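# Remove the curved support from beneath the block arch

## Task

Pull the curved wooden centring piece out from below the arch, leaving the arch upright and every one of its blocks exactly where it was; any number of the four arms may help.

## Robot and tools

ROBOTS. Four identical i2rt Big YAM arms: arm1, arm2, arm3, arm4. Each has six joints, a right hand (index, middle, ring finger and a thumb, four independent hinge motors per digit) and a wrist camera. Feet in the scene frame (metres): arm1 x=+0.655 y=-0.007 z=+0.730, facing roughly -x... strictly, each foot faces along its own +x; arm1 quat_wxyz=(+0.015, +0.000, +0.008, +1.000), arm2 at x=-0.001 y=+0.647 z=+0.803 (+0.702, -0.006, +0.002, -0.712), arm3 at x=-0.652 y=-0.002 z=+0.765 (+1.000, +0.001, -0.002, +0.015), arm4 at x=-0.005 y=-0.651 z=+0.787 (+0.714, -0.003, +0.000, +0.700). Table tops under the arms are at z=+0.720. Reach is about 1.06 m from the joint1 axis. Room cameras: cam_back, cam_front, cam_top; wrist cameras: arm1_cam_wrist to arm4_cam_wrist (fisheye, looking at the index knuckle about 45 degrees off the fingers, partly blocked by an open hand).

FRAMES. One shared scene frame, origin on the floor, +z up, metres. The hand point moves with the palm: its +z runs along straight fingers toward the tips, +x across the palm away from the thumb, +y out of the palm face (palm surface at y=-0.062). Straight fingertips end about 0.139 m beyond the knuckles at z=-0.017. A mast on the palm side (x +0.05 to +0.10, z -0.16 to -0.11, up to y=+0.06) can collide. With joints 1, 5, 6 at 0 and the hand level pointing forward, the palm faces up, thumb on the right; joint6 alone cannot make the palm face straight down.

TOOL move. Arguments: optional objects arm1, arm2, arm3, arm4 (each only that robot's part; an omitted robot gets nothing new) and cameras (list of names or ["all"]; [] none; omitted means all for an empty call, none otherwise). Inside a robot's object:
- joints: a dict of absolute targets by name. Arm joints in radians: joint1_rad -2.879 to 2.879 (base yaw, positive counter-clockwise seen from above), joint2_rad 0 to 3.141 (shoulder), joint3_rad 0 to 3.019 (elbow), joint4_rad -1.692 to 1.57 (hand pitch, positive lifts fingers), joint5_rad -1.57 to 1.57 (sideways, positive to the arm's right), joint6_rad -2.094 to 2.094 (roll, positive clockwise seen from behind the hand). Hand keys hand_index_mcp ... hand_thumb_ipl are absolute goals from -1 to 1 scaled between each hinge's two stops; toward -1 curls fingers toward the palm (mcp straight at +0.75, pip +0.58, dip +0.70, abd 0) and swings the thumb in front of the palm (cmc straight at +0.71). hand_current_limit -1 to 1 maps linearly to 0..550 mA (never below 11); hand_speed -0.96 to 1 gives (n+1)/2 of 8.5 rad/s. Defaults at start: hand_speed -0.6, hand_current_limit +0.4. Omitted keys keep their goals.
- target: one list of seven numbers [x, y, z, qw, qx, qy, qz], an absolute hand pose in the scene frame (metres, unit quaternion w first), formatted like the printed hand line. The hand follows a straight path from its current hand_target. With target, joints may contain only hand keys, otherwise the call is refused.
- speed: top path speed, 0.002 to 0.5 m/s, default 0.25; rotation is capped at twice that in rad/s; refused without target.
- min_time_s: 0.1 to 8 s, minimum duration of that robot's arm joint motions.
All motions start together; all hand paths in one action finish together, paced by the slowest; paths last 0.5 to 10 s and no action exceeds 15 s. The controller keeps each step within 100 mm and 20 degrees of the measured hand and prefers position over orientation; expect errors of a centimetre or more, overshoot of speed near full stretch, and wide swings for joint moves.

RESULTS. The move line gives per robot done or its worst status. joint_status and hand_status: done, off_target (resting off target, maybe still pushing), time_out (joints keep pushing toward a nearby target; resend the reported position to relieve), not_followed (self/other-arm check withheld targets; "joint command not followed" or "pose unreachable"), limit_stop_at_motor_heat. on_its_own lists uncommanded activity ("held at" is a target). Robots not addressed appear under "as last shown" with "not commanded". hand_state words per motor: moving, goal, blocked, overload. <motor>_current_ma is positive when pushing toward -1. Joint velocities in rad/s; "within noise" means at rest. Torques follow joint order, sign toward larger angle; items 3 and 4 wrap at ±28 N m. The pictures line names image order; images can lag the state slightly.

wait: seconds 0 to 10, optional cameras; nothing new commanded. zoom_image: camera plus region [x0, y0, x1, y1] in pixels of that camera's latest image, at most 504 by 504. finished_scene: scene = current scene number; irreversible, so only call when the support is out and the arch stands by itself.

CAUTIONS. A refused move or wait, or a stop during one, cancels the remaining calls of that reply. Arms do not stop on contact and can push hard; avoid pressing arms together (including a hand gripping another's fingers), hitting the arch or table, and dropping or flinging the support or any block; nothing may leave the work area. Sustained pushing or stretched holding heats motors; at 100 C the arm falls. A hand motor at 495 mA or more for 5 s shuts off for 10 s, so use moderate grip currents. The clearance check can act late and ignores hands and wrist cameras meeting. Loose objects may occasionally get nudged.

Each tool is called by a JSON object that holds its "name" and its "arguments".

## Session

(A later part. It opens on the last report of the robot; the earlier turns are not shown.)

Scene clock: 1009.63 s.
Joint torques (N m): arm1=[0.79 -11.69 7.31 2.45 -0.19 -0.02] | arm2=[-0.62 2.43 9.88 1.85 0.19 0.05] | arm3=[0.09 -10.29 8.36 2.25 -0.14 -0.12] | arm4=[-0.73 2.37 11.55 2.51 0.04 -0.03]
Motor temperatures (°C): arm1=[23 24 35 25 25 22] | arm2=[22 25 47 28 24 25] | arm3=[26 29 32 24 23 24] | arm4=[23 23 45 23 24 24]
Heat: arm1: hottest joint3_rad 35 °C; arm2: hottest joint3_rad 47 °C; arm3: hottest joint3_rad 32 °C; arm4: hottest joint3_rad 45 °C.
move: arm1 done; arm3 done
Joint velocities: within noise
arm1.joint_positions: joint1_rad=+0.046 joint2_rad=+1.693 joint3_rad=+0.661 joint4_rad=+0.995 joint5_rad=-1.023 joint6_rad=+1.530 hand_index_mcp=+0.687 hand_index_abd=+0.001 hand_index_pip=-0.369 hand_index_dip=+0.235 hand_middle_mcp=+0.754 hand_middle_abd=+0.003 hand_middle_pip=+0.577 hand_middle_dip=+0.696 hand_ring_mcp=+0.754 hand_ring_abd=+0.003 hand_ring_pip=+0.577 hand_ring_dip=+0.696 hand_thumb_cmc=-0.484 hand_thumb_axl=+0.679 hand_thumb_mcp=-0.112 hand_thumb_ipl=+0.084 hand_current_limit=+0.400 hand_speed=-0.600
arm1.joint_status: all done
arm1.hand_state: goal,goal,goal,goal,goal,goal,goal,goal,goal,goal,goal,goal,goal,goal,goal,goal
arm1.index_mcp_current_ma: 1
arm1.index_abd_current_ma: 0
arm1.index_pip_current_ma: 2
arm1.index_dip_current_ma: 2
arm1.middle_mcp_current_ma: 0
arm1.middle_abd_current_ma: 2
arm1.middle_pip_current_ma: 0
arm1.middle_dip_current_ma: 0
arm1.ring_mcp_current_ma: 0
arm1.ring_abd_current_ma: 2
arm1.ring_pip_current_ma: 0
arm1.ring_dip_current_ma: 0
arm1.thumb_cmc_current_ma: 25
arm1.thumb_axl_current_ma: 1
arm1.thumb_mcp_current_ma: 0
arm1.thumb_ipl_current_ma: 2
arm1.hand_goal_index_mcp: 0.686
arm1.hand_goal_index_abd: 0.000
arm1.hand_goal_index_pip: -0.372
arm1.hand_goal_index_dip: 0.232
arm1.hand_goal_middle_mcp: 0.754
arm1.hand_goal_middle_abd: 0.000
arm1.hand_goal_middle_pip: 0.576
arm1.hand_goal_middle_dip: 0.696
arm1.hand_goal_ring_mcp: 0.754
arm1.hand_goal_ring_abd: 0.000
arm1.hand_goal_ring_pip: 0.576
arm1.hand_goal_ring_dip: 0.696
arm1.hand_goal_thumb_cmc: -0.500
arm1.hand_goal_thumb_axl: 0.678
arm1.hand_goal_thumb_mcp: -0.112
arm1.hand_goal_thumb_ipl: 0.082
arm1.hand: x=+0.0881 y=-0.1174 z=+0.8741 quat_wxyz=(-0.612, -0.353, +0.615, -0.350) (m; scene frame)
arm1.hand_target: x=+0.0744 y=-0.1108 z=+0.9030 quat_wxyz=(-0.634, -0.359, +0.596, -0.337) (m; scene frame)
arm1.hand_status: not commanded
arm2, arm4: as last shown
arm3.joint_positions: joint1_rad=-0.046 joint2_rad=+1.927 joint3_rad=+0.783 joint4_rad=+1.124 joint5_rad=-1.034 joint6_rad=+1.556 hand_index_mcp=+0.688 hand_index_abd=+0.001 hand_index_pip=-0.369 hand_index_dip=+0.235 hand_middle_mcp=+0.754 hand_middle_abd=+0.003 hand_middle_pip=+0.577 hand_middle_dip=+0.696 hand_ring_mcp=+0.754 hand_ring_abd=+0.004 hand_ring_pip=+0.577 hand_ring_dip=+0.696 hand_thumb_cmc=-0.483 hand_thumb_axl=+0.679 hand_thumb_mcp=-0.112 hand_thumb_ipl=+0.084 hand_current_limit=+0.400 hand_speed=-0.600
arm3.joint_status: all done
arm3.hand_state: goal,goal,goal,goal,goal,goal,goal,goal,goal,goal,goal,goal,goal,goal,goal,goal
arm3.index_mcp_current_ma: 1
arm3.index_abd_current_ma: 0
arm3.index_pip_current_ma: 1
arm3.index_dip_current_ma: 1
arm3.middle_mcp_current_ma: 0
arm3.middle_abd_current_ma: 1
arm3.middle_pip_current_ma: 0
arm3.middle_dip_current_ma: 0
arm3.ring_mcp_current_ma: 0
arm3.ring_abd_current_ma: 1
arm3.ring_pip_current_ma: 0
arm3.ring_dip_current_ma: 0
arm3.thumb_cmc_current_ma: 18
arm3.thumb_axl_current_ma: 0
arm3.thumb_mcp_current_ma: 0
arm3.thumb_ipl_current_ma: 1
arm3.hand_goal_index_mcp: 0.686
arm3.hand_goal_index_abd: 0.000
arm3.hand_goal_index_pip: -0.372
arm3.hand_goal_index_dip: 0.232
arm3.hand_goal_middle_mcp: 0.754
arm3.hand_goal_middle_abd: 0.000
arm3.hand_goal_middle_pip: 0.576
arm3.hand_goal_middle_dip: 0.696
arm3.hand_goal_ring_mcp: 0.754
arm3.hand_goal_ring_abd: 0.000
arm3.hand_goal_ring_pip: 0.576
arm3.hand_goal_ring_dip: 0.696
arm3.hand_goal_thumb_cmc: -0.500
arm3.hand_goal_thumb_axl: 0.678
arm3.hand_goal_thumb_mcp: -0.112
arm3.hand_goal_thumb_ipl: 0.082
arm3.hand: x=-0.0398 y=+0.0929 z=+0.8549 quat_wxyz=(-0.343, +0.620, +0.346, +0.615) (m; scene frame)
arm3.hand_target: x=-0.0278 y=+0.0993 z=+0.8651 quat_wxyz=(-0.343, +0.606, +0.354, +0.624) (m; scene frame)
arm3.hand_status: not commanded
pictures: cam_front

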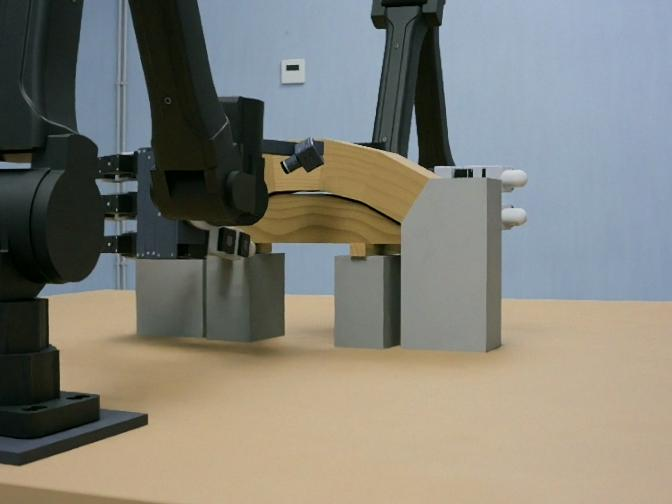

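{"name": "move", "arguments": {"arm3": {"joints": {"hand_index_mcp": 0.397, "hand_index_pip": -0.518, "hand_index_dip": 0.145, "hand_thumb_mcp": -0.258, "hand_thumb_ipl": 0.027}}, "arm1": {"joints": {"hand_index_mcp": 0.397, "hand_index_pip": -0.518, "hand_index_dip": 0.145, "hand_thumb_mcp": -0.258, "hand_thumb_ipl": 0.027}}, "cameras": ["cam_top", "arm3_cam_wrist", "arm1_cam_wrist"]}}

{"name": "zoom_image", "arguments": {"camera": "cam_top", "region": [80, 200, 400, 420]}}

{"name": "zoom_image", "arguments": {"camera": "cam_top", "region": [380, 100, 670, 320]}}

{"name": "zoom_image", "arguments": {"camera": "arm3_cam_wrist", "region": [300, 140, 520, 300]}}

{"name": "zoom_image", "arguments": {"camera": "arm1_cam_wrist", "region": [300, 140, 520, 300]}}

Scene clock: 1025.93 s.
Joint torques (N m): arm1=[0.85 -11.69 7.28 2.47 -0.16 -0.04] | arm2=[-0.5 2.37 9.88 1.81 0.19 0.05] | arm3=[0.26 -10.17 8.34 2.26 -0.14 -0.13] | arm4=[-0.85 2.61 11.33 2.44 0.01 -0.02]
Motor temperatures (°C): arm1=[23 25 35 25 25 22] | arm2=[22 25 47 28 24 25] | arm3=[26 29 32 24 23 24] | arm4=[23 23 45 23 24 24]
Heat: arm1: hottest joint3_rad 35 °C; arm2: hottest joint3_rad 47 °C; arm3: hottest joint3_rad 32 °C; arm4: hottest joint3_rad 45 °C.
move: arm1 off_target; arm3 off_target
Joint velocities: within noise
arm1.joint_positions: joint1_rad=+0.046 joint2_rad=+1.693 joint3_rad=+0.661 joint4_rad=+0.995 joint5_rad=-1.024 joint6_rad=+1.530 hand_index_mcp=+0.523 hand_index_abd=+0.001 hand_index_pip=-0.484 hand_index_dip=+0.155 hand_middle_mcp=+0.754 hand_middle_abd=+0.003 hand_middle_pip=+0.577 hand_middle_dip=+0.696 hand_ring_mcp=+0.754 hand_ring_abd=+0.003 hand_ring_pip=+0.577 hand_ring_dip=+0.696 hand_thumb_cmc=-0.486 hand_thumb_axl=+0.680 hand_thumb_mcp=-0.212 hand_thumb_ipl=+0.051 hand_current_limit=+0.400 hand_speed=-0.600
arm1.joint_status: hand_index_mcp off_target (ended at +0.523, target +0.397); hand_index_pip off_target (ended at -0.484, target -0.518); hand_thumb_mcp off_target (ended at -0.212, target -0.258); hand_thumb_ipl off_target (ended at +0.051, target +0.027); the others done
arm1.hand_state: blocked,goal,blocked,goal,goal,goal,goal,goal,goal,goal,goal,goal,goal,goal,blocked,blocked
arm1.index_mcp_current_ma: 385
arm1.index_abd_current_ma: 0
arm1.index_pip_current_ma: 72
arm1.index_dip_current_ma: 11
arm1.middle_mcp_current_ma: 0
arm1.middle_abd_current_ma: 2
arm1.middle_pip_current_ma: 0
arm1.middle_dip_current_ma: 0
arm1.ring_mcp_current_ma: 0
arm1.ring_abd_current_ma: 2
arm1.ring_pip_current_ma: 0
arm1.ring_dip_current_ma: 0
arm1.thumb_cmc_current_ma: 21
arm1.thumb_axl_current_ma: 1
arm1.thumb_mcp_current_ma: 155
arm1.thumb_ipl_current_ma: 63
arm1.hand_goal_index_mcp: 0.398
arm1.hand_goal_index_abd: 0.000
arm1.hand_goal_index_pip: -0.518
arm1.hand_goal_index_dip: 0.146
arm1.hand_goal_middle_mcp: 0.754
arm1.hand_goal_middle_abd: 0.000
arm1.hand_goal_middle_pip: 0.576
arm1.hand_goal_middle_dip: 0.696
arm1.hand_goal_ring_mcp: 0.754
arm1.hand_goal_ring_abd: 0.000
arm1.hand_goal_ring_pip: 0.576
arm1.hand_goal_ring_dip: 0.696
arm1.hand_goal_thumb_cmc: -0.500
arm1.hand_goal_thumb_axl: 0.678
arm1.hand_goal_thumb_mcp: -0.258
arm1.hand_goal_thumb_ipl: 0.028
arm1.hand: x=+0.0882 y=-0.1175 z=+0.8740 quat_wxyz=(-0.612, -0.353, +0.615, -0.350) (m; scene frame)
arm1.hand_target: x=+0.0745 y=-0.1108 z=+0.9029 quat_wxyz=(-0.634, -0.359, +0.596, -0.337) (m; scene frame)
arm1.hand_status: not commanded
arm2, arm4: as last shown
arm3.joint_positions: joint1_rad=-0.046 joint2_rad=+1.927 joint3_rad=+0.783 joint4_rad=+1.124 joint5_rad=-1.035 joint6_rad=+1.556 hand_index_mcp=+0.524 hand_index_abd=+0.001 hand_index_pip=-0.483 hand_index_dip=+0.155 hand_middle_mcp=+0.754 hand_middle_abd=+0.003 hand_middle_pip=+0.577 hand_middle_dip=+0.696 hand_ring_mcp=+0.754 hand_ring_abd=+0.004 hand_ring_pip=+0.577 hand_ring_dip=+0.696 hand_thumb_cmc=-0.484 hand_thumb_axl=+0.679 hand_thumb_mcp=-0.213 hand_thumb_ipl=+0.048 hand_current_limit=+0.400 hand_speed=-0.600
arm3.joint_status: hand_index_mcp off_target (ended at +0.524, target +0.397); hand_index_pip off_target (ended at -0.483, target -0.518); hand_thumb_mcp off_target (ended at -0.213, target -0.258); hand_thumb_ipl off_target (ended at +0.048, target +0.027); the others done
arm3.hand_state: blocked,goal,blocked,goal,goal,goal,goal,goal,goal,goal,goal,goal,goal,goal,blocked,goal
arm3.index_mcp_current_ma: 385
arm3.index_abd_current_ma: 0
arm3.index_pip_current_ma: 50
arm3.index_dip_current_ma: 7
arm3.middle_mcp_current_ma: 0
arm3.middle_abd_current_ma: 1
arm3.middle_pip_current_ma: 0
arm3.middle_dip_current_ma: 0
arm3.ring_mcp_current_ma: 0
arm3.ring_abd_current_ma: 1
arm3.ring_pip_current_ma: 0
arm3.ring_dip_current_ma: 0
arm3.thumb_cmc_current_ma: 15
arm3.thumb_axl_current_ma: 0
arm3.thumb_mcp_current_ma: 110
arm3.thumb_ipl_current_ma: 33
arm3.hand_goal_index_mcp: 0.398
arm3.hand_goal_index_abd: 0.000
arm3.hand_goal_index_pip: -0.518
arm3.hand_goal_index_dip: 0.146
arm3.hand_goal_middle_mcp: 0.754
arm3.hand_goal_middle_abd: 0.000
arm3.hand_goal_middle_pip: 0.576
arm3.hand_goal_middle_dip: 0.696
arm3.hand_goal_ring_mcp: 0.754
arm3.hand_goal_ring_abd: 0.000
arm3.hand_goal_ring_pip: 0.576
arm3.hand_goal_ring_dip: 0.696
arm3.hand_goal_thumb_cmc: -0.500
arm3.hand_goal_thumb_axl: 0.678
arm3.hand_goal_thumb_mcp: -0.258
arm3.hand_goal_thumb_ipl: 0.028
arm3.hand: x=-0.0399 y=+0.0930 z=+0.8549 quat_wxyz=(-0.344, +0.620, +0.346, +0.615) (m; scene frame)
arm3.hand_target: x=-0.0278 y=+0.0994 z=+0.8650 quat_wxyz=(-0.343, +0.606, +0.354, +0.624) (m; scene frame)
arm3.hand_status: not commanded
pictures: arm1_cam_wrist, arm3_cam_wrist, cam_top
camera_calibration:
arm1_cam_wrist: T_world_to_cam=[[-0.577649, 0.314692, -0.753187, 0.777961], [0.808884, 0.344649, -0.476366, 0.345384], [0.109677, -0.884413, -0.453636, 0.410672], [0, 0, 0, 1]] pos_world=[0.124972, -0.000651333, 0.936775]
arm3_cam_wrist: T_world_to_cam=[[0.504457, -0.289413, -0.813489, 0.782549], [-0.84116, -0.377359, -0.387364, 0.280153], [-0.19487, 0.879682, -0.433804, 0.402511], [0, 0, 0, 1]] pos_world=[-0.0806713, -0.0218831, 0.919726]

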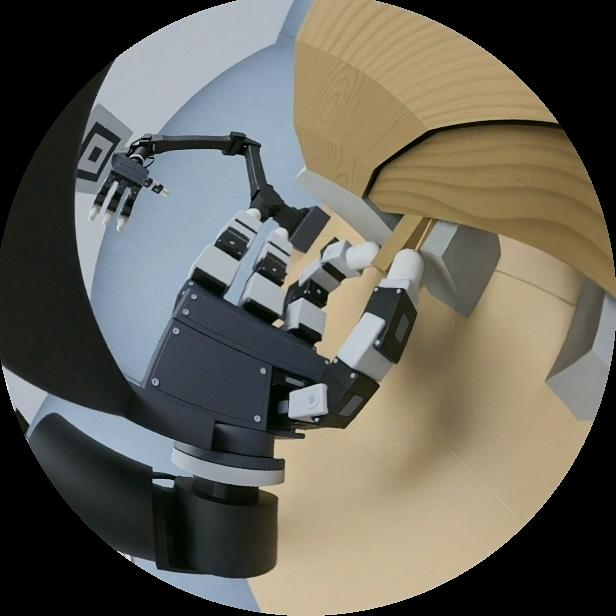

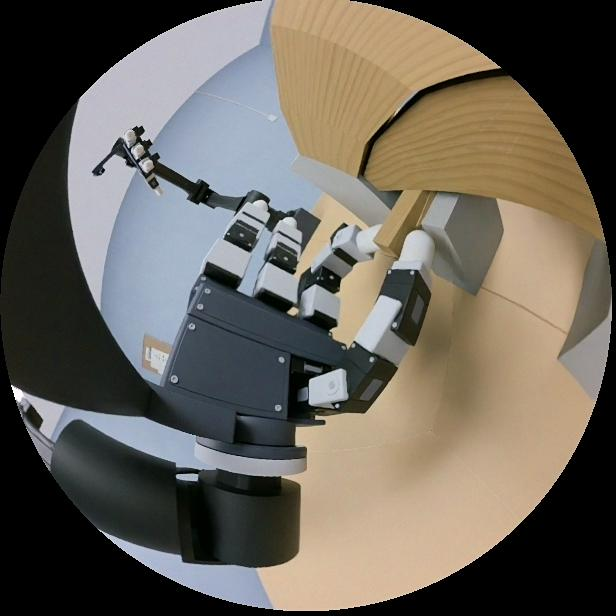

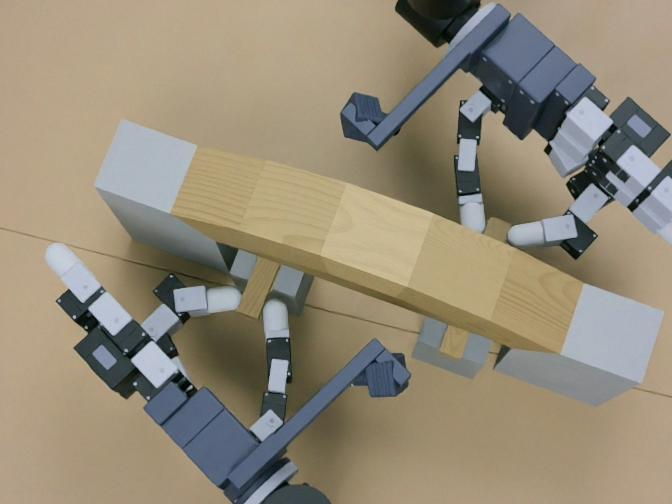

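Scaled by 1.575 from the camera's 672x504 image, which has a finer 960x720 frame.

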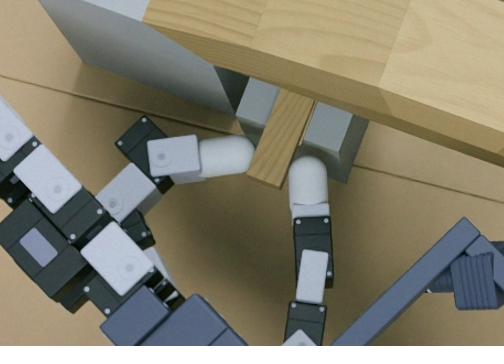

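Scaled by 1.738 from the camera's 672x504 image, which has a finer 960x720 frame.

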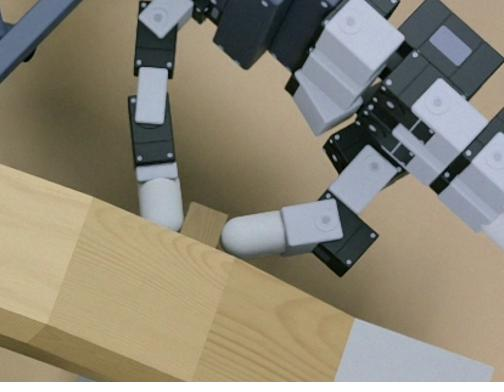

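Scaled by 2.291 from the camera's 616x616 image, which has a finer 880x880 frame.

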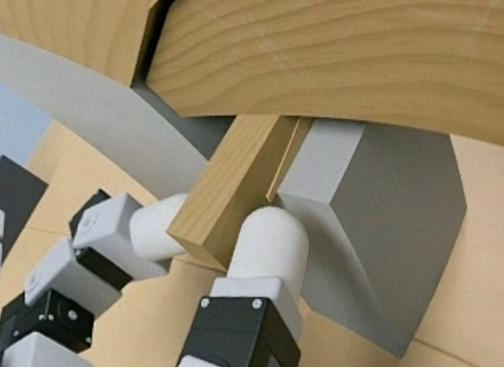

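Scaled by 2.291 from the camera's 616x616 image, which has a finer 880x880 frame.

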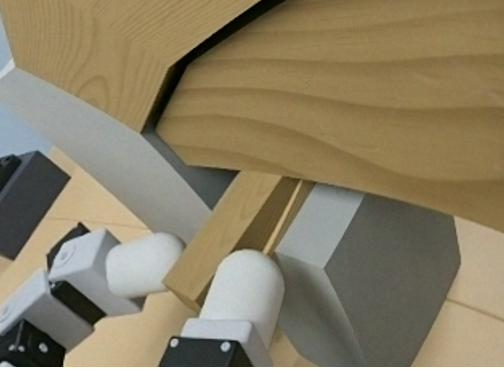

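{"name": "move", "arguments": {"arm3": {"target": [-0.0477, 0.1015, 0.862, 0.343, -0.606, -0.354, -0.624], "speed": 0.1}, "arm1": {"target": [0.0944, -0.1129, 0.900, 0.634, 0.359, -0.596, 0.337], "speed": 0.1}, "cameras": ["cam_top", "cam_front", "cam_back"]}}

Scene clock: 1070.37 s.
Joint torques (N m): arm1=[1.26 -11.99 4.66 2.73 -0.02 -0.09] | arm2=[-0.62 2.32 9.91 1.85 0.18 0.05] | arm3=[0.38 -11.16 5.34 2.45 0 -0.2] | arm4=[-0.91 2.61 11.48 2.41 0.02 -0.04]
Motor temperatures (°C): arm1=[23 25 35 25 25 22] | arm2=[22 25 47 28 24 25] | arm3=[26 29 32 24 23 24] | arm4=[23 23 46 23 24 24]
Heat: arm1: hottest joint3_rad 35 °C; arm2: hottest joint3_rad 47 °C; arm3: hottest joint3_rad 32 °C; arm4: hottest joint3_rad 46 °C.
move: arm1 off_target; arm3 off_target
Joint velocities: within noise
arm1.joint_positions: joint1_rad=+0.046 joint2_rad=+1.671 joint3_rad=+0.639 joint4_rad=+1.013 joint5_rad=-1.021 joint6_rad=+1.534 hand_index_mcp=+0.506 hand_index_abd=+0.001 hand_index_pip=-0.481 hand_index_dip=+0.157 hand_middle_mcp=+0.754 hand_middle_abd=+0.003 hand_middle_pip=+0.577 hand_middle_dip=+0.696 hand_ring_mcp=+0.754 hand_ring_abd=+0.003 hand_ring_pip=+0.577 hand_ring_dip=+0.696 hand_thumb_cmc=-0.486 hand_thumb_axl=+0.682 hand_thumb_mcp=-0.205 hand_thumb_ipl=+0.056 hand_current_limit=+0.400 hand_speed=-0.600
arm1.joint_status: not commanded
arm1.hand_state: blocked,goal,blocked,goal,goal,goal,goal,goal,goal,goal,goal,goal,goal,goal,blocked,blocked
arm1.index_mcp_current_ma: 379
arm1.index_abd_current_ma: 0
arm1.index_pip_current_ma: 80
arm1.index_dip_current_ma: 15
arm1.middle_mcp_current_ma: 0
arm1.middle_abd_current_ma: 2
arm1.middle_pip_current_ma: 0
arm1.middle_dip_current_ma: 0
arm1.ring_mcp_current_ma: 0
arm1.ring_abd_current_ma: 2
arm1.ring_pip_current_ma: 0
arm1.ring_dip_current_ma: 0
arm1.thumb_cmc_current_ma: 21
arm1.thumb_axl_current_ma: 4
arm1.thumb_mcp_current_ma: 187
arm1.thumb_ipl_current_ma: 82
arm1.hand_goal_index_mcp: 0.398
arm1.hand_goal_index_abd: 0.000
arm1.hand_goal_index_pip: -0.518
arm1.hand_goal_index_dip: 0.146
arm1.hand_goal_middle_mcp: 0.754
arm1.hand_goal_middle_abd: 0.000
arm1.hand_goal_middle_pip: 0.576
arm1.hand_goal_middle_dip: 0.696
arm1.hand_goal_ring_mcp: 0.754
arm1.hand_goal_ring_abd: 0.000
arm1.hand_goal_ring_pip: 0.576
arm1.hand_goal_ring_dip: 0.696
arm1.hand_goal_thumb_cmc: -0.500
arm1.hand_goal_thumb_axl: 0.678
arm1.hand_goal_thumb_mcp: -0.258
arm1.hand_goal_thumb_ipl: 0.028
arm1.hand: x=+0.0956 y=-0.1169 z=+0.8806 quat_wxyz=(-0.618, -0.354, +0.611, -0.347) (m; scene frame)
arm1.hand_target: x=+0.0946 y=-0.1131 z=+0.8998 quat_wxyz=(-0.634, -0.359, +0.596, -0.337) (m; scene frame)
arm1.hand_status: off_target (0.020 m and 2.8 deg from the pose sent, 0.027 m and 3.7 deg at the start)
arm2.joint_positions: joint1_rad=+0.081 joint2_rad=+0.625 joint3_rad=+1.339 joint4_rad=-1.439 joint5_rad=+0.068 joint6_rad=+1.144 hand_index_mcp=+0.754 hand_index_abd=+0.000 hand_index_pip=+0.577 hand_index_dip=+0.696 hand_middle_mcp=+0.754 hand_middle_abd=+0.000 hand_middle_pip=+0.577 hand_middle_dip=+0.696 hand_ring_mcp=+0.754 hand_ring_abd=+0.000 hand_ring_pip=+0.577 hand_ring_dip=+0.696 hand_thumb_cmc=+0.715 hand_thumb_axl=+0.677 hand_thumb_mcp=+0.225 hand_thumb_ipl=+0.168 hand_current_limit=+0.400 hand_speed=-0.600
arm2.joint_status: not commanded
arm2.hand_state: goal,goal,goal,goal,goal,goal,goal,goal,goal,goal,goal,goal,goal,goal,goal,goal
arm2.index_mcp_current_ma: 0
arm2.index_abd_current_ma: 0
arm2.index_pip_current_ma: 0
arm2.index_dip_current_ma: 0
arm2.middle_mcp_current_ma: 0
arm2.middle_abd_current_ma: 0
arm2.middle_pip_current_ma: 0
arm2.middle_dip_current_ma: 0
arm2.ring_mcp_current_ma: 0
arm2.ring_abd_current_ma: 0
arm2.ring_pip_current_ma: 0
arm2.ring_dip_current_ma: 0
arm2.thumb_cmc_current_ma: 0
arm2.thumb_axl_current_ma: 0
arm2.thumb_mcp_current_ma: 0
arm2.thumb_ipl_current_ma: 0
arm2.hand_goal_index_mcp: 0.754
arm2.hand_goal_index_abd: 0.000
arm2.hand_goal_index_pip: 0.576
arm2.hand_goal_index_dip: 0.696
arm2.hand_goal_middle_mcp: 0.754
arm2.hand_goal_middle_abd: 0.000
arm2.hand_goal_middle_pip: 0.576
arm2.hand_goal_middle_dip: 0.696
arm2.hand_goal_ring_mcp: 0.754
arm2.hand_goal_ring_abd: 0.000
arm2.hand_goal_ring_pip: 0.576
arm2.hand_goal_ring_dip: 0.696
arm2.hand_goal_thumb_cmc: 0.714
arm2.hand_goal_thumb_axl: 0.678
arm2.hand_goal_thumb_mcp: 0.226
arm2.hand_goal_thumb_ipl: 0.168
arm2.hand: x=-0.0785 y=+0.4102 z=+1.3133 quat_wxyz=(+0.360, +0.775, -0.478, +0.205) (m; scene frame)
arm2.hand_target: x=-0.0785 y=+0.4122 z=+1.3246 quat_wxyz=(+0.369, +0.770, -0.475, +0.212) (m; scene frame)
arm2.hand_status: not commanded
arm3.joint_positions: joint1_rad=-0.046 joint2_rad=+1.927 joint3_rad=+0.761 joint4_rad=+1.158 joint5_rad=-1.034 joint6_rad=+1.562 hand_index_mcp=+0.513 hand_index_abd=+0.001 hand_index_pip=-0.480 hand_index_dip=+0.159 hand_middle_mcp=+0.754 hand_middle_abd=+0.003 hand_middle_pip=+0.577 hand_middle_dip=+0.696 hand_ring_mcp=+0.754 hand_ring_abd=+0.004 hand_ring_pip=+0.577 hand_ring_dip=+0.696 hand_thumb_cmc=-0.486 hand_thumb_axl=+0.680 hand_thumb_mcp=-0.209 hand_thumb_ipl=+0.051 hand_current_limit=+0.400 hand_speed=-0.600
arm3.joint_status: not commanded
arm3.hand_state: blocked,goal,blocked,goal,goal,goal,goal,goal,goal,goal,goal,goal,goal,goal,blocked,blocked
arm3.index_mcp_current_ma: 349
arm3.index_abd_current_ma: 0
arm3.index_pip_current_ma: 57
arm3.index_dip_current_ma: 11
arm3.middle_mcp_current_ma: 0
arm3.middle_abd_current_ma: 1
arm3.middle_pip_current_ma: 0
arm3.middle_dip_current_ma: 0
arm3.ring_mcp_current_ma: 0
arm3.ring_abd_current_ma: 1
arm3.ring_pip_current_ma: 0
arm3.ring_dip_current_ma: 0
arm3.thumb_cmc_current_ma: 13
arm3.thumb_axl_current_ma: 1
arm3.thumb_mcp_current_ma: 128
arm3.thumb_ipl_current_ma: 41
arm3.hand_goal_index_mcp: 0.398
arm3.hand_goal_index_abd: 0.000
arm3.hand_goal_index_pip: -0.518
arm3.hand_goal_index_dip: 0.146
arm3.hand_goal_middle_mcp: 0.754
arm3.hand_goal_middle_abd: 0.000
arm3.hand_goal_middle_pip: 0.576
arm3.hand_goal_middle_dip: 0.696
arm3.hand_goal_ring_mcp: 0.754
arm3.hand_goal_ring_abd: 0.000
arm3.hand_goal_ring_pip: 0.576
arm3.hand_goal_ring_dip: 0.696
arm3.hand_goal_thumb_cmc: -0.500
arm3.hand_goal_thumb_axl: 0.678
arm3.hand_goal_thumb_mcp: -0.258
arm3.hand_goal_thumb_ipl: 0.028
arm3.hand: x=-0.0471 y=+0.0931 z=+0.8543 quat_wxyz=(-0.343, +0.617, +0.346, +0.618) (m; scene frame)
arm3.hand_target: x=-0.0479 y=+0.1015 z=+0.8619 quat_wxyz=(-0.343, +0.606, +0.354, +0.624) (m; scene frame)
arm3.hand_status: off_target (0.011 m and 1.7 deg from the pose sent, 0.014 m and 2.1 deg at the start)
arm4.joint_positions: joint1_rad=-0.812 joint2_rad=+0.602 joint3_rad=+1.335 joint4_rad=-1.243 joint5_rad=-0.043 joint6_rad=+1.026 hand_index_mcp=+0.755 hand_index_abd=+0.000 hand_index_pip=+0.577 hand_index_dip=+0.696 hand_middle_mcp=+0.755 hand_middle_abd=+0.000 hand_middle_pip=+0.577 hand_middle_dip=+0.696 hand_ring_mcp=+0.755 hand_ring_abd=+0.000 hand_ring_pip=+0.577 hand_ring_dip=+0.696 hand_thumb_cmc=+0.715 hand_thumb_axl=+0.677 hand_thumb_mcp=+0.226 hand_thumb_ipl=+0.168 hand_current_limit=+0.400 hand_speed=-0.600
arm4.joint_status: not commanded
arm4.hand_state: goal,goal,goal,goal,goal,goal,goal,goal,goal,goal,goal,goal,goal,goal,goal,goal
arm4.index_mcp_current_ma: 3
arm4.index_abd_current_ma: 1
arm4.index_pip_current_ma: 2
arm4.index_dip_current_ma: 0
arm4.middle_mcp_current_ma: 2
arm4.middle_abd_current_ma: 1
arm4.middle_pip_current_ma: 2
arm4.middle_dip_current_ma: 0
arm4.ring_mcp_current_ma: 3
arm4.ring_abd_current_ma: 1
arm4.ring_pip_current_ma: 2
arm4.ring_dip_current_ma: 0
arm4.thumb_cmc_current_ma: 2
arm4.thumb_axl_current_ma: -2
arm4.thumb_mcp_current_ma: -1
arm4.thumb_ipl_current_ma: -1
arm4.hand_goal_index_mcp: 0.754
arm4.hand_goal_index_abd: 0.000
arm4.hand_goal_index_pip: 0.576
arm4.hand_goal_index_dip: 0.696
arm4.hand_goal_middle_mcp: 0.754
arm4.hand_goal_middle_abd: 0.000
arm4.hand_goal_middle_pip: 0.576
arm4.hand_goal_middle_dip: 0.696
arm4.hand_goal_ring_mcp: 0.754
arm4.hand_goal_ring_abd: 0.000
arm4.hand_goal_ring_pip: 0.576
arm4.hand_goal_ring_dip: 0.696
arm4.hand_goal_thumb_cmc: 0.714
arm4.hand_goal_thumb_axl: 0.678
arm4.hand_goal_thumb_mcp: 0.226
arm4.hand_goal_thumb_ipl: 0.168
arm4.hand: x=+0.2395 y=-0.5281 z=+1.3425 quat_wxyz=(-0.065, +0.683, +0.526, +0.502) (m; scene frame)
arm4.hand_target: x=+0.2370 y=-0.5303 z=+1.3562 quat_wxyz=(-0.067, +0.677, +0.522, +0.514) (m; scene frame)
arm4.hand_status: not commanded
pictures: cam_back, cam_front, cam_top

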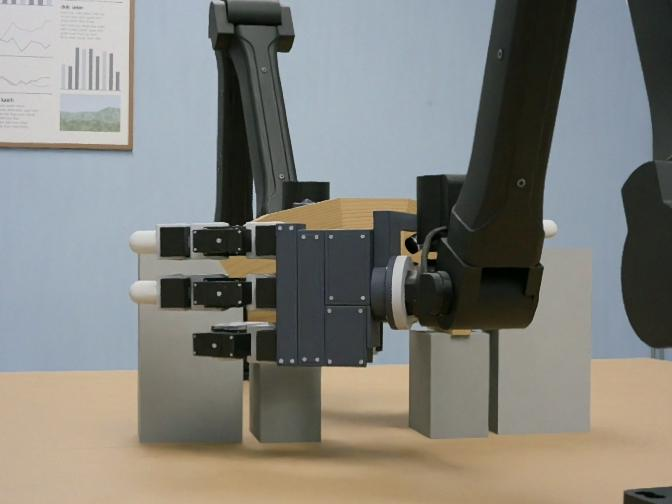

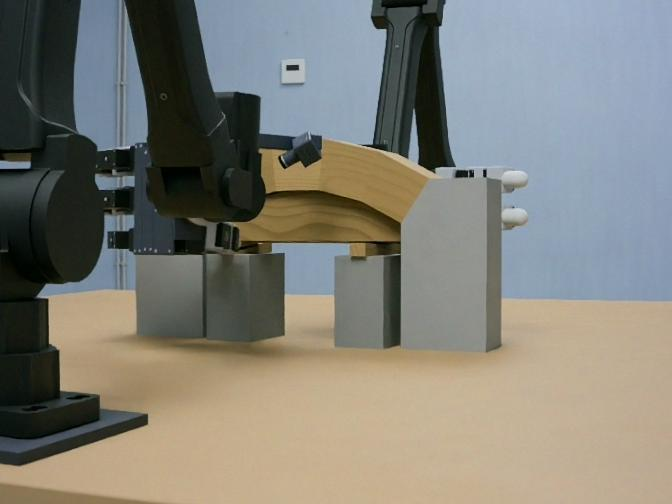

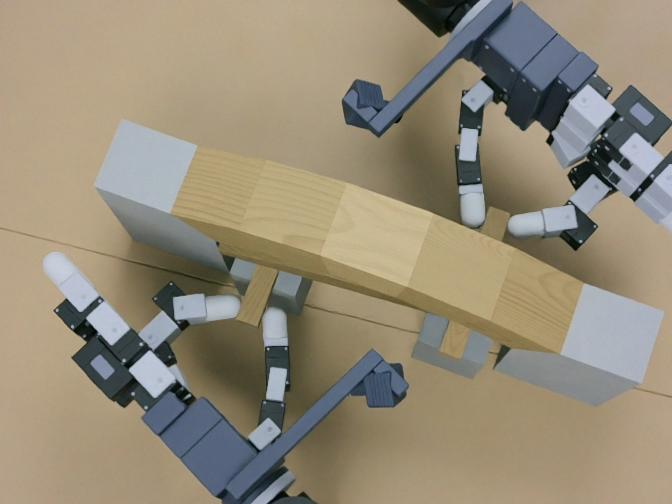

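{"name": "zoom_image", "arguments": {"camera": "cam_front", "region": [190, 170, 420, 280]}}

{"name": "zoom_image", "arguments": {"camera": "cam_top", "region": [180, 130, 600, 380]}}

Scaled by 2.191 from the camera's 672x504 image, which has a finer 960x720 frame.

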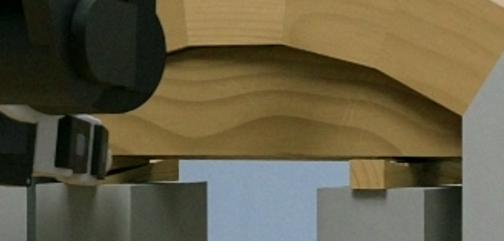

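Scaled by 1.200 from the camera's 672x504 image, which has a finer 960x720 frame.

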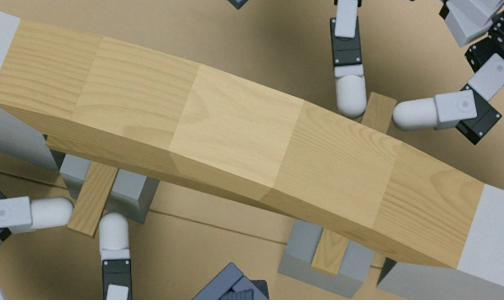

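{"name": "zoom_image", "arguments": {"camera": "cam_top", "region": [190, 210, 380, 340]}}

{"name": "zoom_image", "arguments": {"camera": "cam_top", "region": [380, 180, 570, 370]}}

{"name": "zoom_image", "arguments": {"camera": "cam_back", "region": [340, 220, 520, 360]}}

Scaled by 2.653 from the camera's 672x504 image, which has a finer 960x720 frame.

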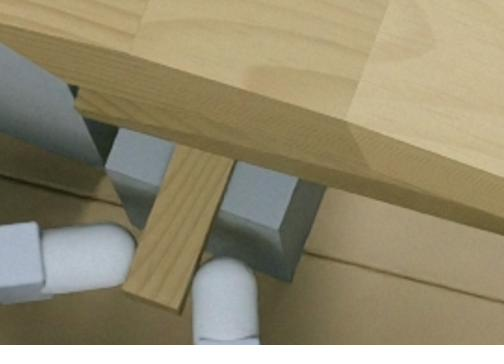

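Scaled by 2.653 from the camera's 672x504 image, which has a finer 960x720 frame.

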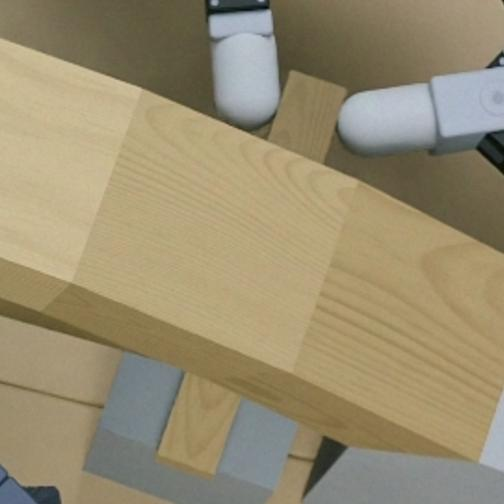

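Scaled by 2.800 from the camera's 672x504 image, which has a finer 960x720 frame.

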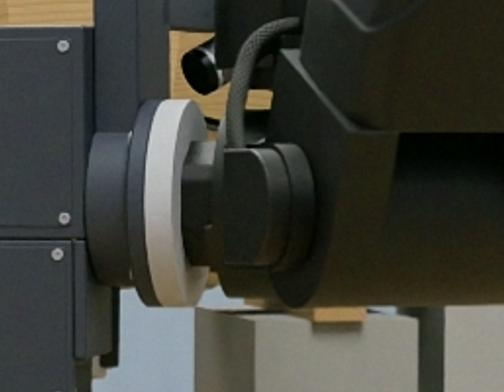

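{"name": "zoom_image", "arguments": {"camera": "cam_front", "region": [330, 225, 410, 275]}}

{"name": "zoom_image", "arguments": {"camera": "cam_front", "region": [210, 225, 290, 275]}}

{"name": "zoom_image", "arguments": {"camera": "cam_back", "region": [410, 300, 500, 360]}}

Scaled by 6.300 from the camera's 672x504 image, which has a finer 960x720 frame.

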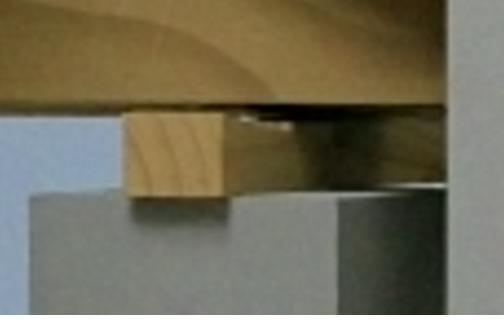

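Scaled by 6.300 from the camera's 672x504 image, which has a finer 960x720 frame.

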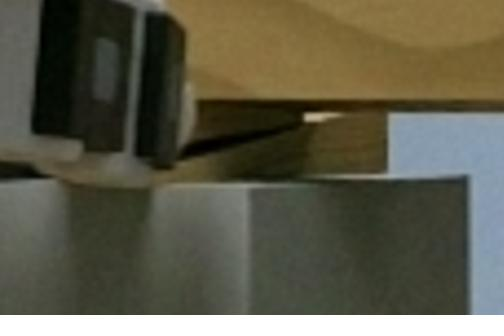

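Scaled by 5.600 from the camera's 672x504 image, which has a finer 960x720 frame.

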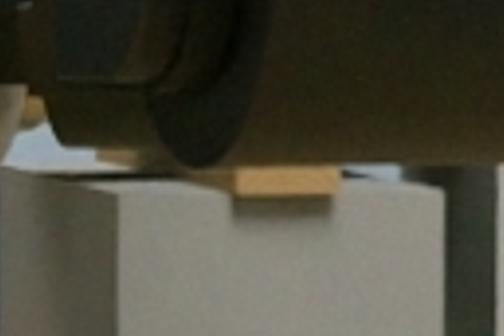

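{"name": "move", "arguments": {"arm1": {"joints": {"joint4_rad": 0.985}}, "cameras": ["arm1_cam_wrist", "arm3_cam_wrist", "cam_top"]}}

{"name": "zoom_image", "arguments": {"camera": "arm1_cam_wrist", "region": [300, 60, 616, 320]}}

{"name": "zoom_image", "arguments": {"camera": "arm3_cam_wrist", "region": [300, 60, 616, 320]}}

Scene clock: 1179.33 s.
Joint torques (N m): arm1=[1.2 -11.93 4.66 1.7 -0.06 -0.09] | arm2=[-0.5 2.49 9.89 1.81 0.18 0.03] | arm3=[0.56 -11.11 5.39 2.47 0 -0.21] | arm4=[-0.62 3.14 11.47 2.47 0 -0.03]
Motor temperatures (°C): arm1=[23 26 31 25 25 22] | arm2=[22 25 48 28 24 25] | arm3=[26 30 30 24 23 24] | arm4=[23 23 47 23 24 24]
Heat: arm1: hottest joint3_rad 31 °C; arm2: hottest joint3_rad 48 °C; arm3: hottest joint2_rad 30 °C; arm4: hottest joint3_rad 47 °C.
move: arm1 done
Joint velocities: within noise
arm1.joint_positions: joint1_rad=+0.046 joint2_rad=+1.671 joint3_rad=+0.639 joint4_rad=+0.986 joint5_rad=-1.021 joint6_rad=+1.534 hand_index_mcp=+0.505 hand_index_abd=+0.001 hand_index_pip=-0.481 hand_index_dip=+0.157 hand_middle_mcp=+0.754 hand_middle_abd=+0.003 hand_middle_pip=+0.577 hand_middle_dip=+0.696 hand_ring_mcp=+0.754 hand_ring_abd=+0.003 hand_ring_pip=+0.577 hand_ring_dip=+0.696 hand_thumb_cmc=-0.488 hand_thumb_axl=+0.682 hand_thumb_mcp=-0.204 hand_thumb_ipl=+0.056 hand_current_limit=+0.400 hand_speed=-0.600
arm1.joint_status: all done
arm1.hand_state: blocked,goal,blocked,goal,goal,goal,goal,goal,goal,goal,goal,goal,goal,goal,blocked,blocked
arm1.index_mcp_current_ma: 373
arm1.index_abd_current_ma: 0
arm1.index_pip_current_ma: 80
arm1.index_dip_current_ma: 15
arm1.middle_mcp_current_ma: 0
arm1.middle_abd_current_ma: 2
arm1.middle_pip_current_ma: 0
arm1.middle_dip_current_ma: 0
arm1.ring_mcp_current_ma: 0
arm1.ring_abd_current_ma: 2
arm1.ring_pip_current_ma: 0
arm1.ring_dip_current_ma: 0
arm1.thumb_cmc_current_ma: 17
arm1.thumb_axl_current_ma: 4
arm1.thumb_mcp_current_ma: 190
arm1.thumb_ipl_current_ma: 84
arm1.hand_goal_index_mcp: 0.398
arm1.hand_goal_index_abd: 0.000
arm1.hand_goal_index_pip: -0.518
arm1.hand_goal_index_dip: 0.146
arm1.hand_goal_middle_mcp: 0.754
arm1.hand_goal_middle_abd: 0.000
arm1.hand_goal_middle_pip: 0.576
arm1.hand_goal_middle_dip: 0.696
arm1.hand_goal_ring_mcp: 0.754
arm1.hand_goal_ring_abd: 0.000
arm1.hand_goal_ring_pip: 0.576
arm1.hand_goal_ring_dip: 0.696
arm1.hand_goal_thumb_cmc: -0.500
arm1.hand_goal_thumb_axl: 0.678
arm1.hand_goal_thumb_mcp: -0.258
arm1.hand_goal_thumb_ipl: 0.028
arm1.hand: x=+0.0964 y=-0.1169 z=+0.8742 quat_wxyz=(-0.609, -0.349, +0.619, -0.352) (m; scene frame)
arm1.hand_target: x=+0.0956 y=-0.1133 z=+0.8863 quat_wxyz=(-0.617, -0.350, +0.614, -0.347) (m; scene frame)
arm1.hand_status: not commanded
arm2, arm3, arm4: as last shown
arm3.index_mcp_current_ma: 348
pictures: arm1_cam_wrist, arm3_cam_wrist, cam_top
camera_calibration:
arm1_cam_wrist: T_world_to_cam=[[-0.567352, 0.314949, -0.760867, 0.788503], [0.815734, 0.341346, -0.466969, 0.329373], [0.112648, -0.885602, -0.450578, 0.407308], [0, 0, 0, 1]] pos_world=[0.132796, -0.0000555366, 0.937277]
arm3_cam_wrist: T_world_to_cam=[[0.511221, -0.287365, -0.809985, 0.782767], [-0.837999, -0.375911, -0.395537, 0.280866], [-0.190819, 0.880973, -0.432985, 0.400016], [0, 0, 0, 1]] pos_world=[-0.0884711, -0.0218828, 0.918322]

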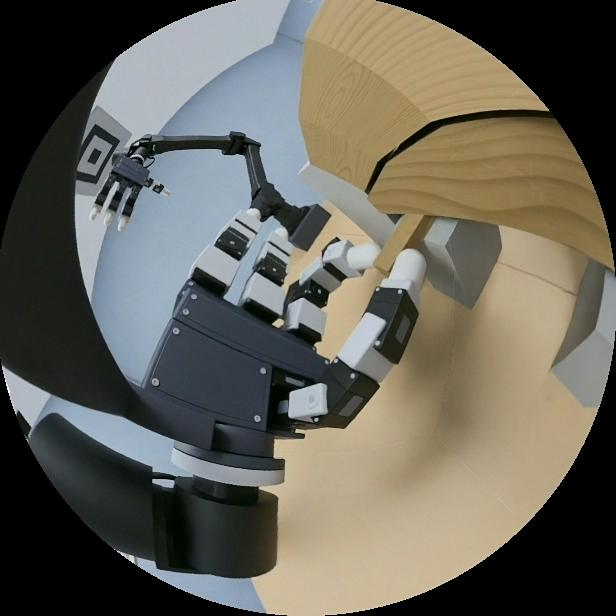

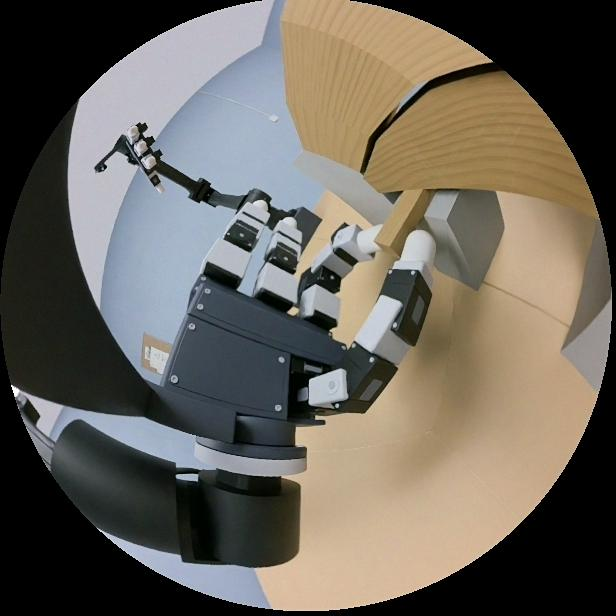

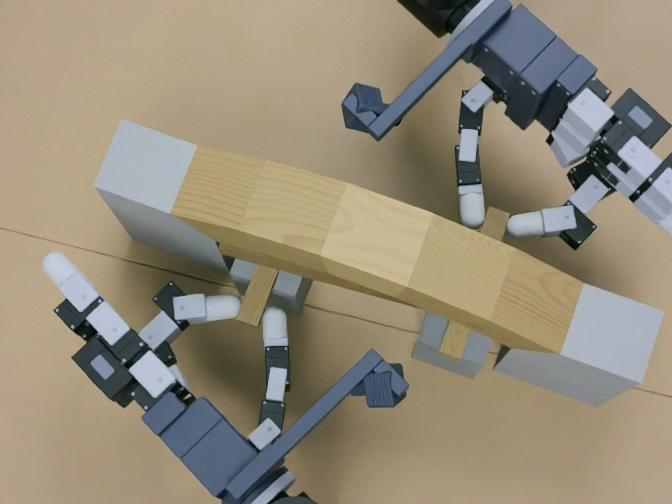

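Scaled by 1.595 from the camera's 616x616 image, which has a finer 880x880 frame.

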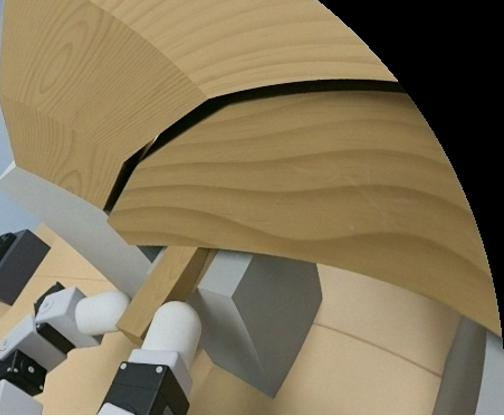

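Scaled by 1.595 from the camera's 616x616 image, which has a finer 880x880 frame.

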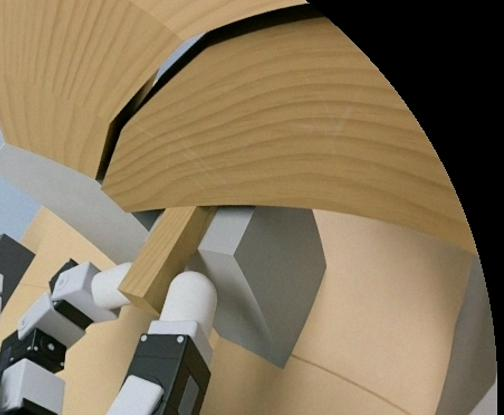

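{"name": "move", "arguments": {"arm1": {"joints": {"hand_index_mcp": 0.685, "hand_index_pip": -0.372, "hand_index_dip": 0.232, "hand_thumb_mcp": -0.112, "hand_thumb_ipl": 0.081}}, "cameras": ["cam_front"]}}

{"name": "zoom_image", "arguments": {"camera": "cam_front", "region": [200, 170, 420, 290]}}

Scene clock: 1651.07 s.
Joint torques (N m): arm1=[1.26 -11.34 4.71 1.69 -0.05 -0.08] | arm2=[-0.62 2.37 9.87 1.84 0.19 0.05] | arm3=[0.26 -11.16 5.38 2.45 -0.01 -0.21] | arm4=[-0.56 2.43 11.54 2.45 0.01 -0.03]
Motor temperatures (°C): arm1=[23 27 31 25 25 22] | arm2=[22 25 51 28 24 25] | arm3=[26 31 29 24 23 24] | arm4=[23 23 49 23 24 24]
Heat: arm1: hottest joint3_rad 31 °C; arm2: hottest joint3_rad 51 °C; arm3: hottest joint2_rad 31 °C; arm4: hottest joint3_rad 49 °C.
move: arm1 done
Joint velocities: within noise
arm1.joint_positions: joint1_rad=+0.046 joint2_rad=+1.664 joint3_rad=+0.639 joint4_rad=+0.986 joint5_rad=-1.021 joint6_rad=+1.535 hand_index_mcp=+0.683 hand_index_abd=+0.001 hand_index_pip=-0.375 hand_index_dip=+0.230 hand_middle_mcp=+0.754 hand_middle_abd=+0.003 hand_middle_pip=+0.577 hand_middle_dip=+0.696 hand_ring_mcp=+0.754 hand_ring_abd=+0.003 hand_ring_pip=+0.577 hand_ring_dip=+0.696 hand_thumb_cmc=-0.488 hand_thumb_axl=+0.682 hand_thumb_mcp=-0.114 hand_thumb_ipl=+0.081 hand_current_limit=+0.400 hand_speed=-0.600
arm1.joint_status: all done
arm1.hand_state: goal,goal,goal,goal,goal,goal,goal,goal,goal,goal,goal,goal,goal,goal,goal,goal
arm1.index_mcp_current_ma: -2
arm1.index_abd_current_ma: 0
arm1.index_pip_current_ma: -2
arm1.index_dip_current_ma: -2
arm1.middle_mcp_current_ma: 0
arm1.middle_abd_current_ma: 2
arm1.middle_pip_current_ma: 0
arm1.middle_dip_current_ma: 0
arm1.ring_mcp_current_ma: 0
arm1.ring_abd_current_ma: 2
arm1.ring_pip_current_ma: 0
arm1.ring_dip_current_ma: 0
arm1.thumb_cmc_current_ma: 17
arm1.thumb_axl_current_ma: 5
arm1.thumb_mcp_current_ma: -2
arm1.thumb_ipl_current_ma: -1
arm1.hand_goal_index_mcp: 0.686
arm1.hand_goal_index_abd: 0.000
arm1.hand_goal_index_pip: -0.372
arm1.hand_goal_index_dip: 0.232
arm1.hand_goal_middle_mcp: 0.754
arm1.hand_goal_middle_abd: 0.000
arm1.hand_goal_middle_pip: 0.576
arm1.hand_goal_middle_dip: 0.696
arm1.hand_goal_ring_mcp: 0.754
arm1.hand_goal_ring_abd: 0.000
arm1.hand_goal_ring_pip: 0.576
arm1.hand_goal_ring_dip: 0.696
arm1.hand_goal_thumb_cmc: -0.500
arm1.hand_goal_thumb_axl: 0.678
arm1.hand_goal_thumb_mcp: -0.112
arm1.hand_goal_thumb_ipl: 0.082
arm1.hand: x=+0.0965 y=-0.1169 z=+0.8779 quat_wxyz=(-0.611, -0.350, +0.617, -0.351) (m; scene frame)
arm1.hand_target: x=+0.0956 y=-0.1133 z=+0.8864 quat_wxyz=(-0.617, -0.350, +0.614, -0.347) (m; scene frame)
arm1.hand_status: not commanded
arm2, arm3, arm4: as last shown
pictures: cam_front

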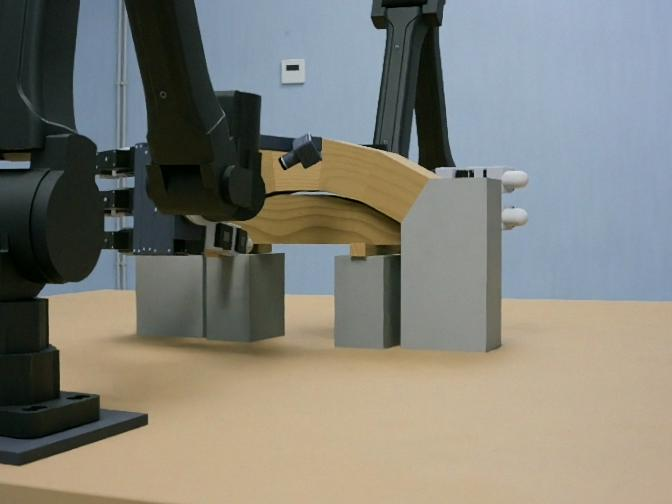

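Scaled by 2.291 from the camera's 672x504 image, which has a finer 960x720 frame.

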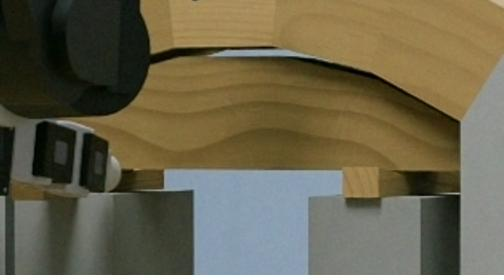

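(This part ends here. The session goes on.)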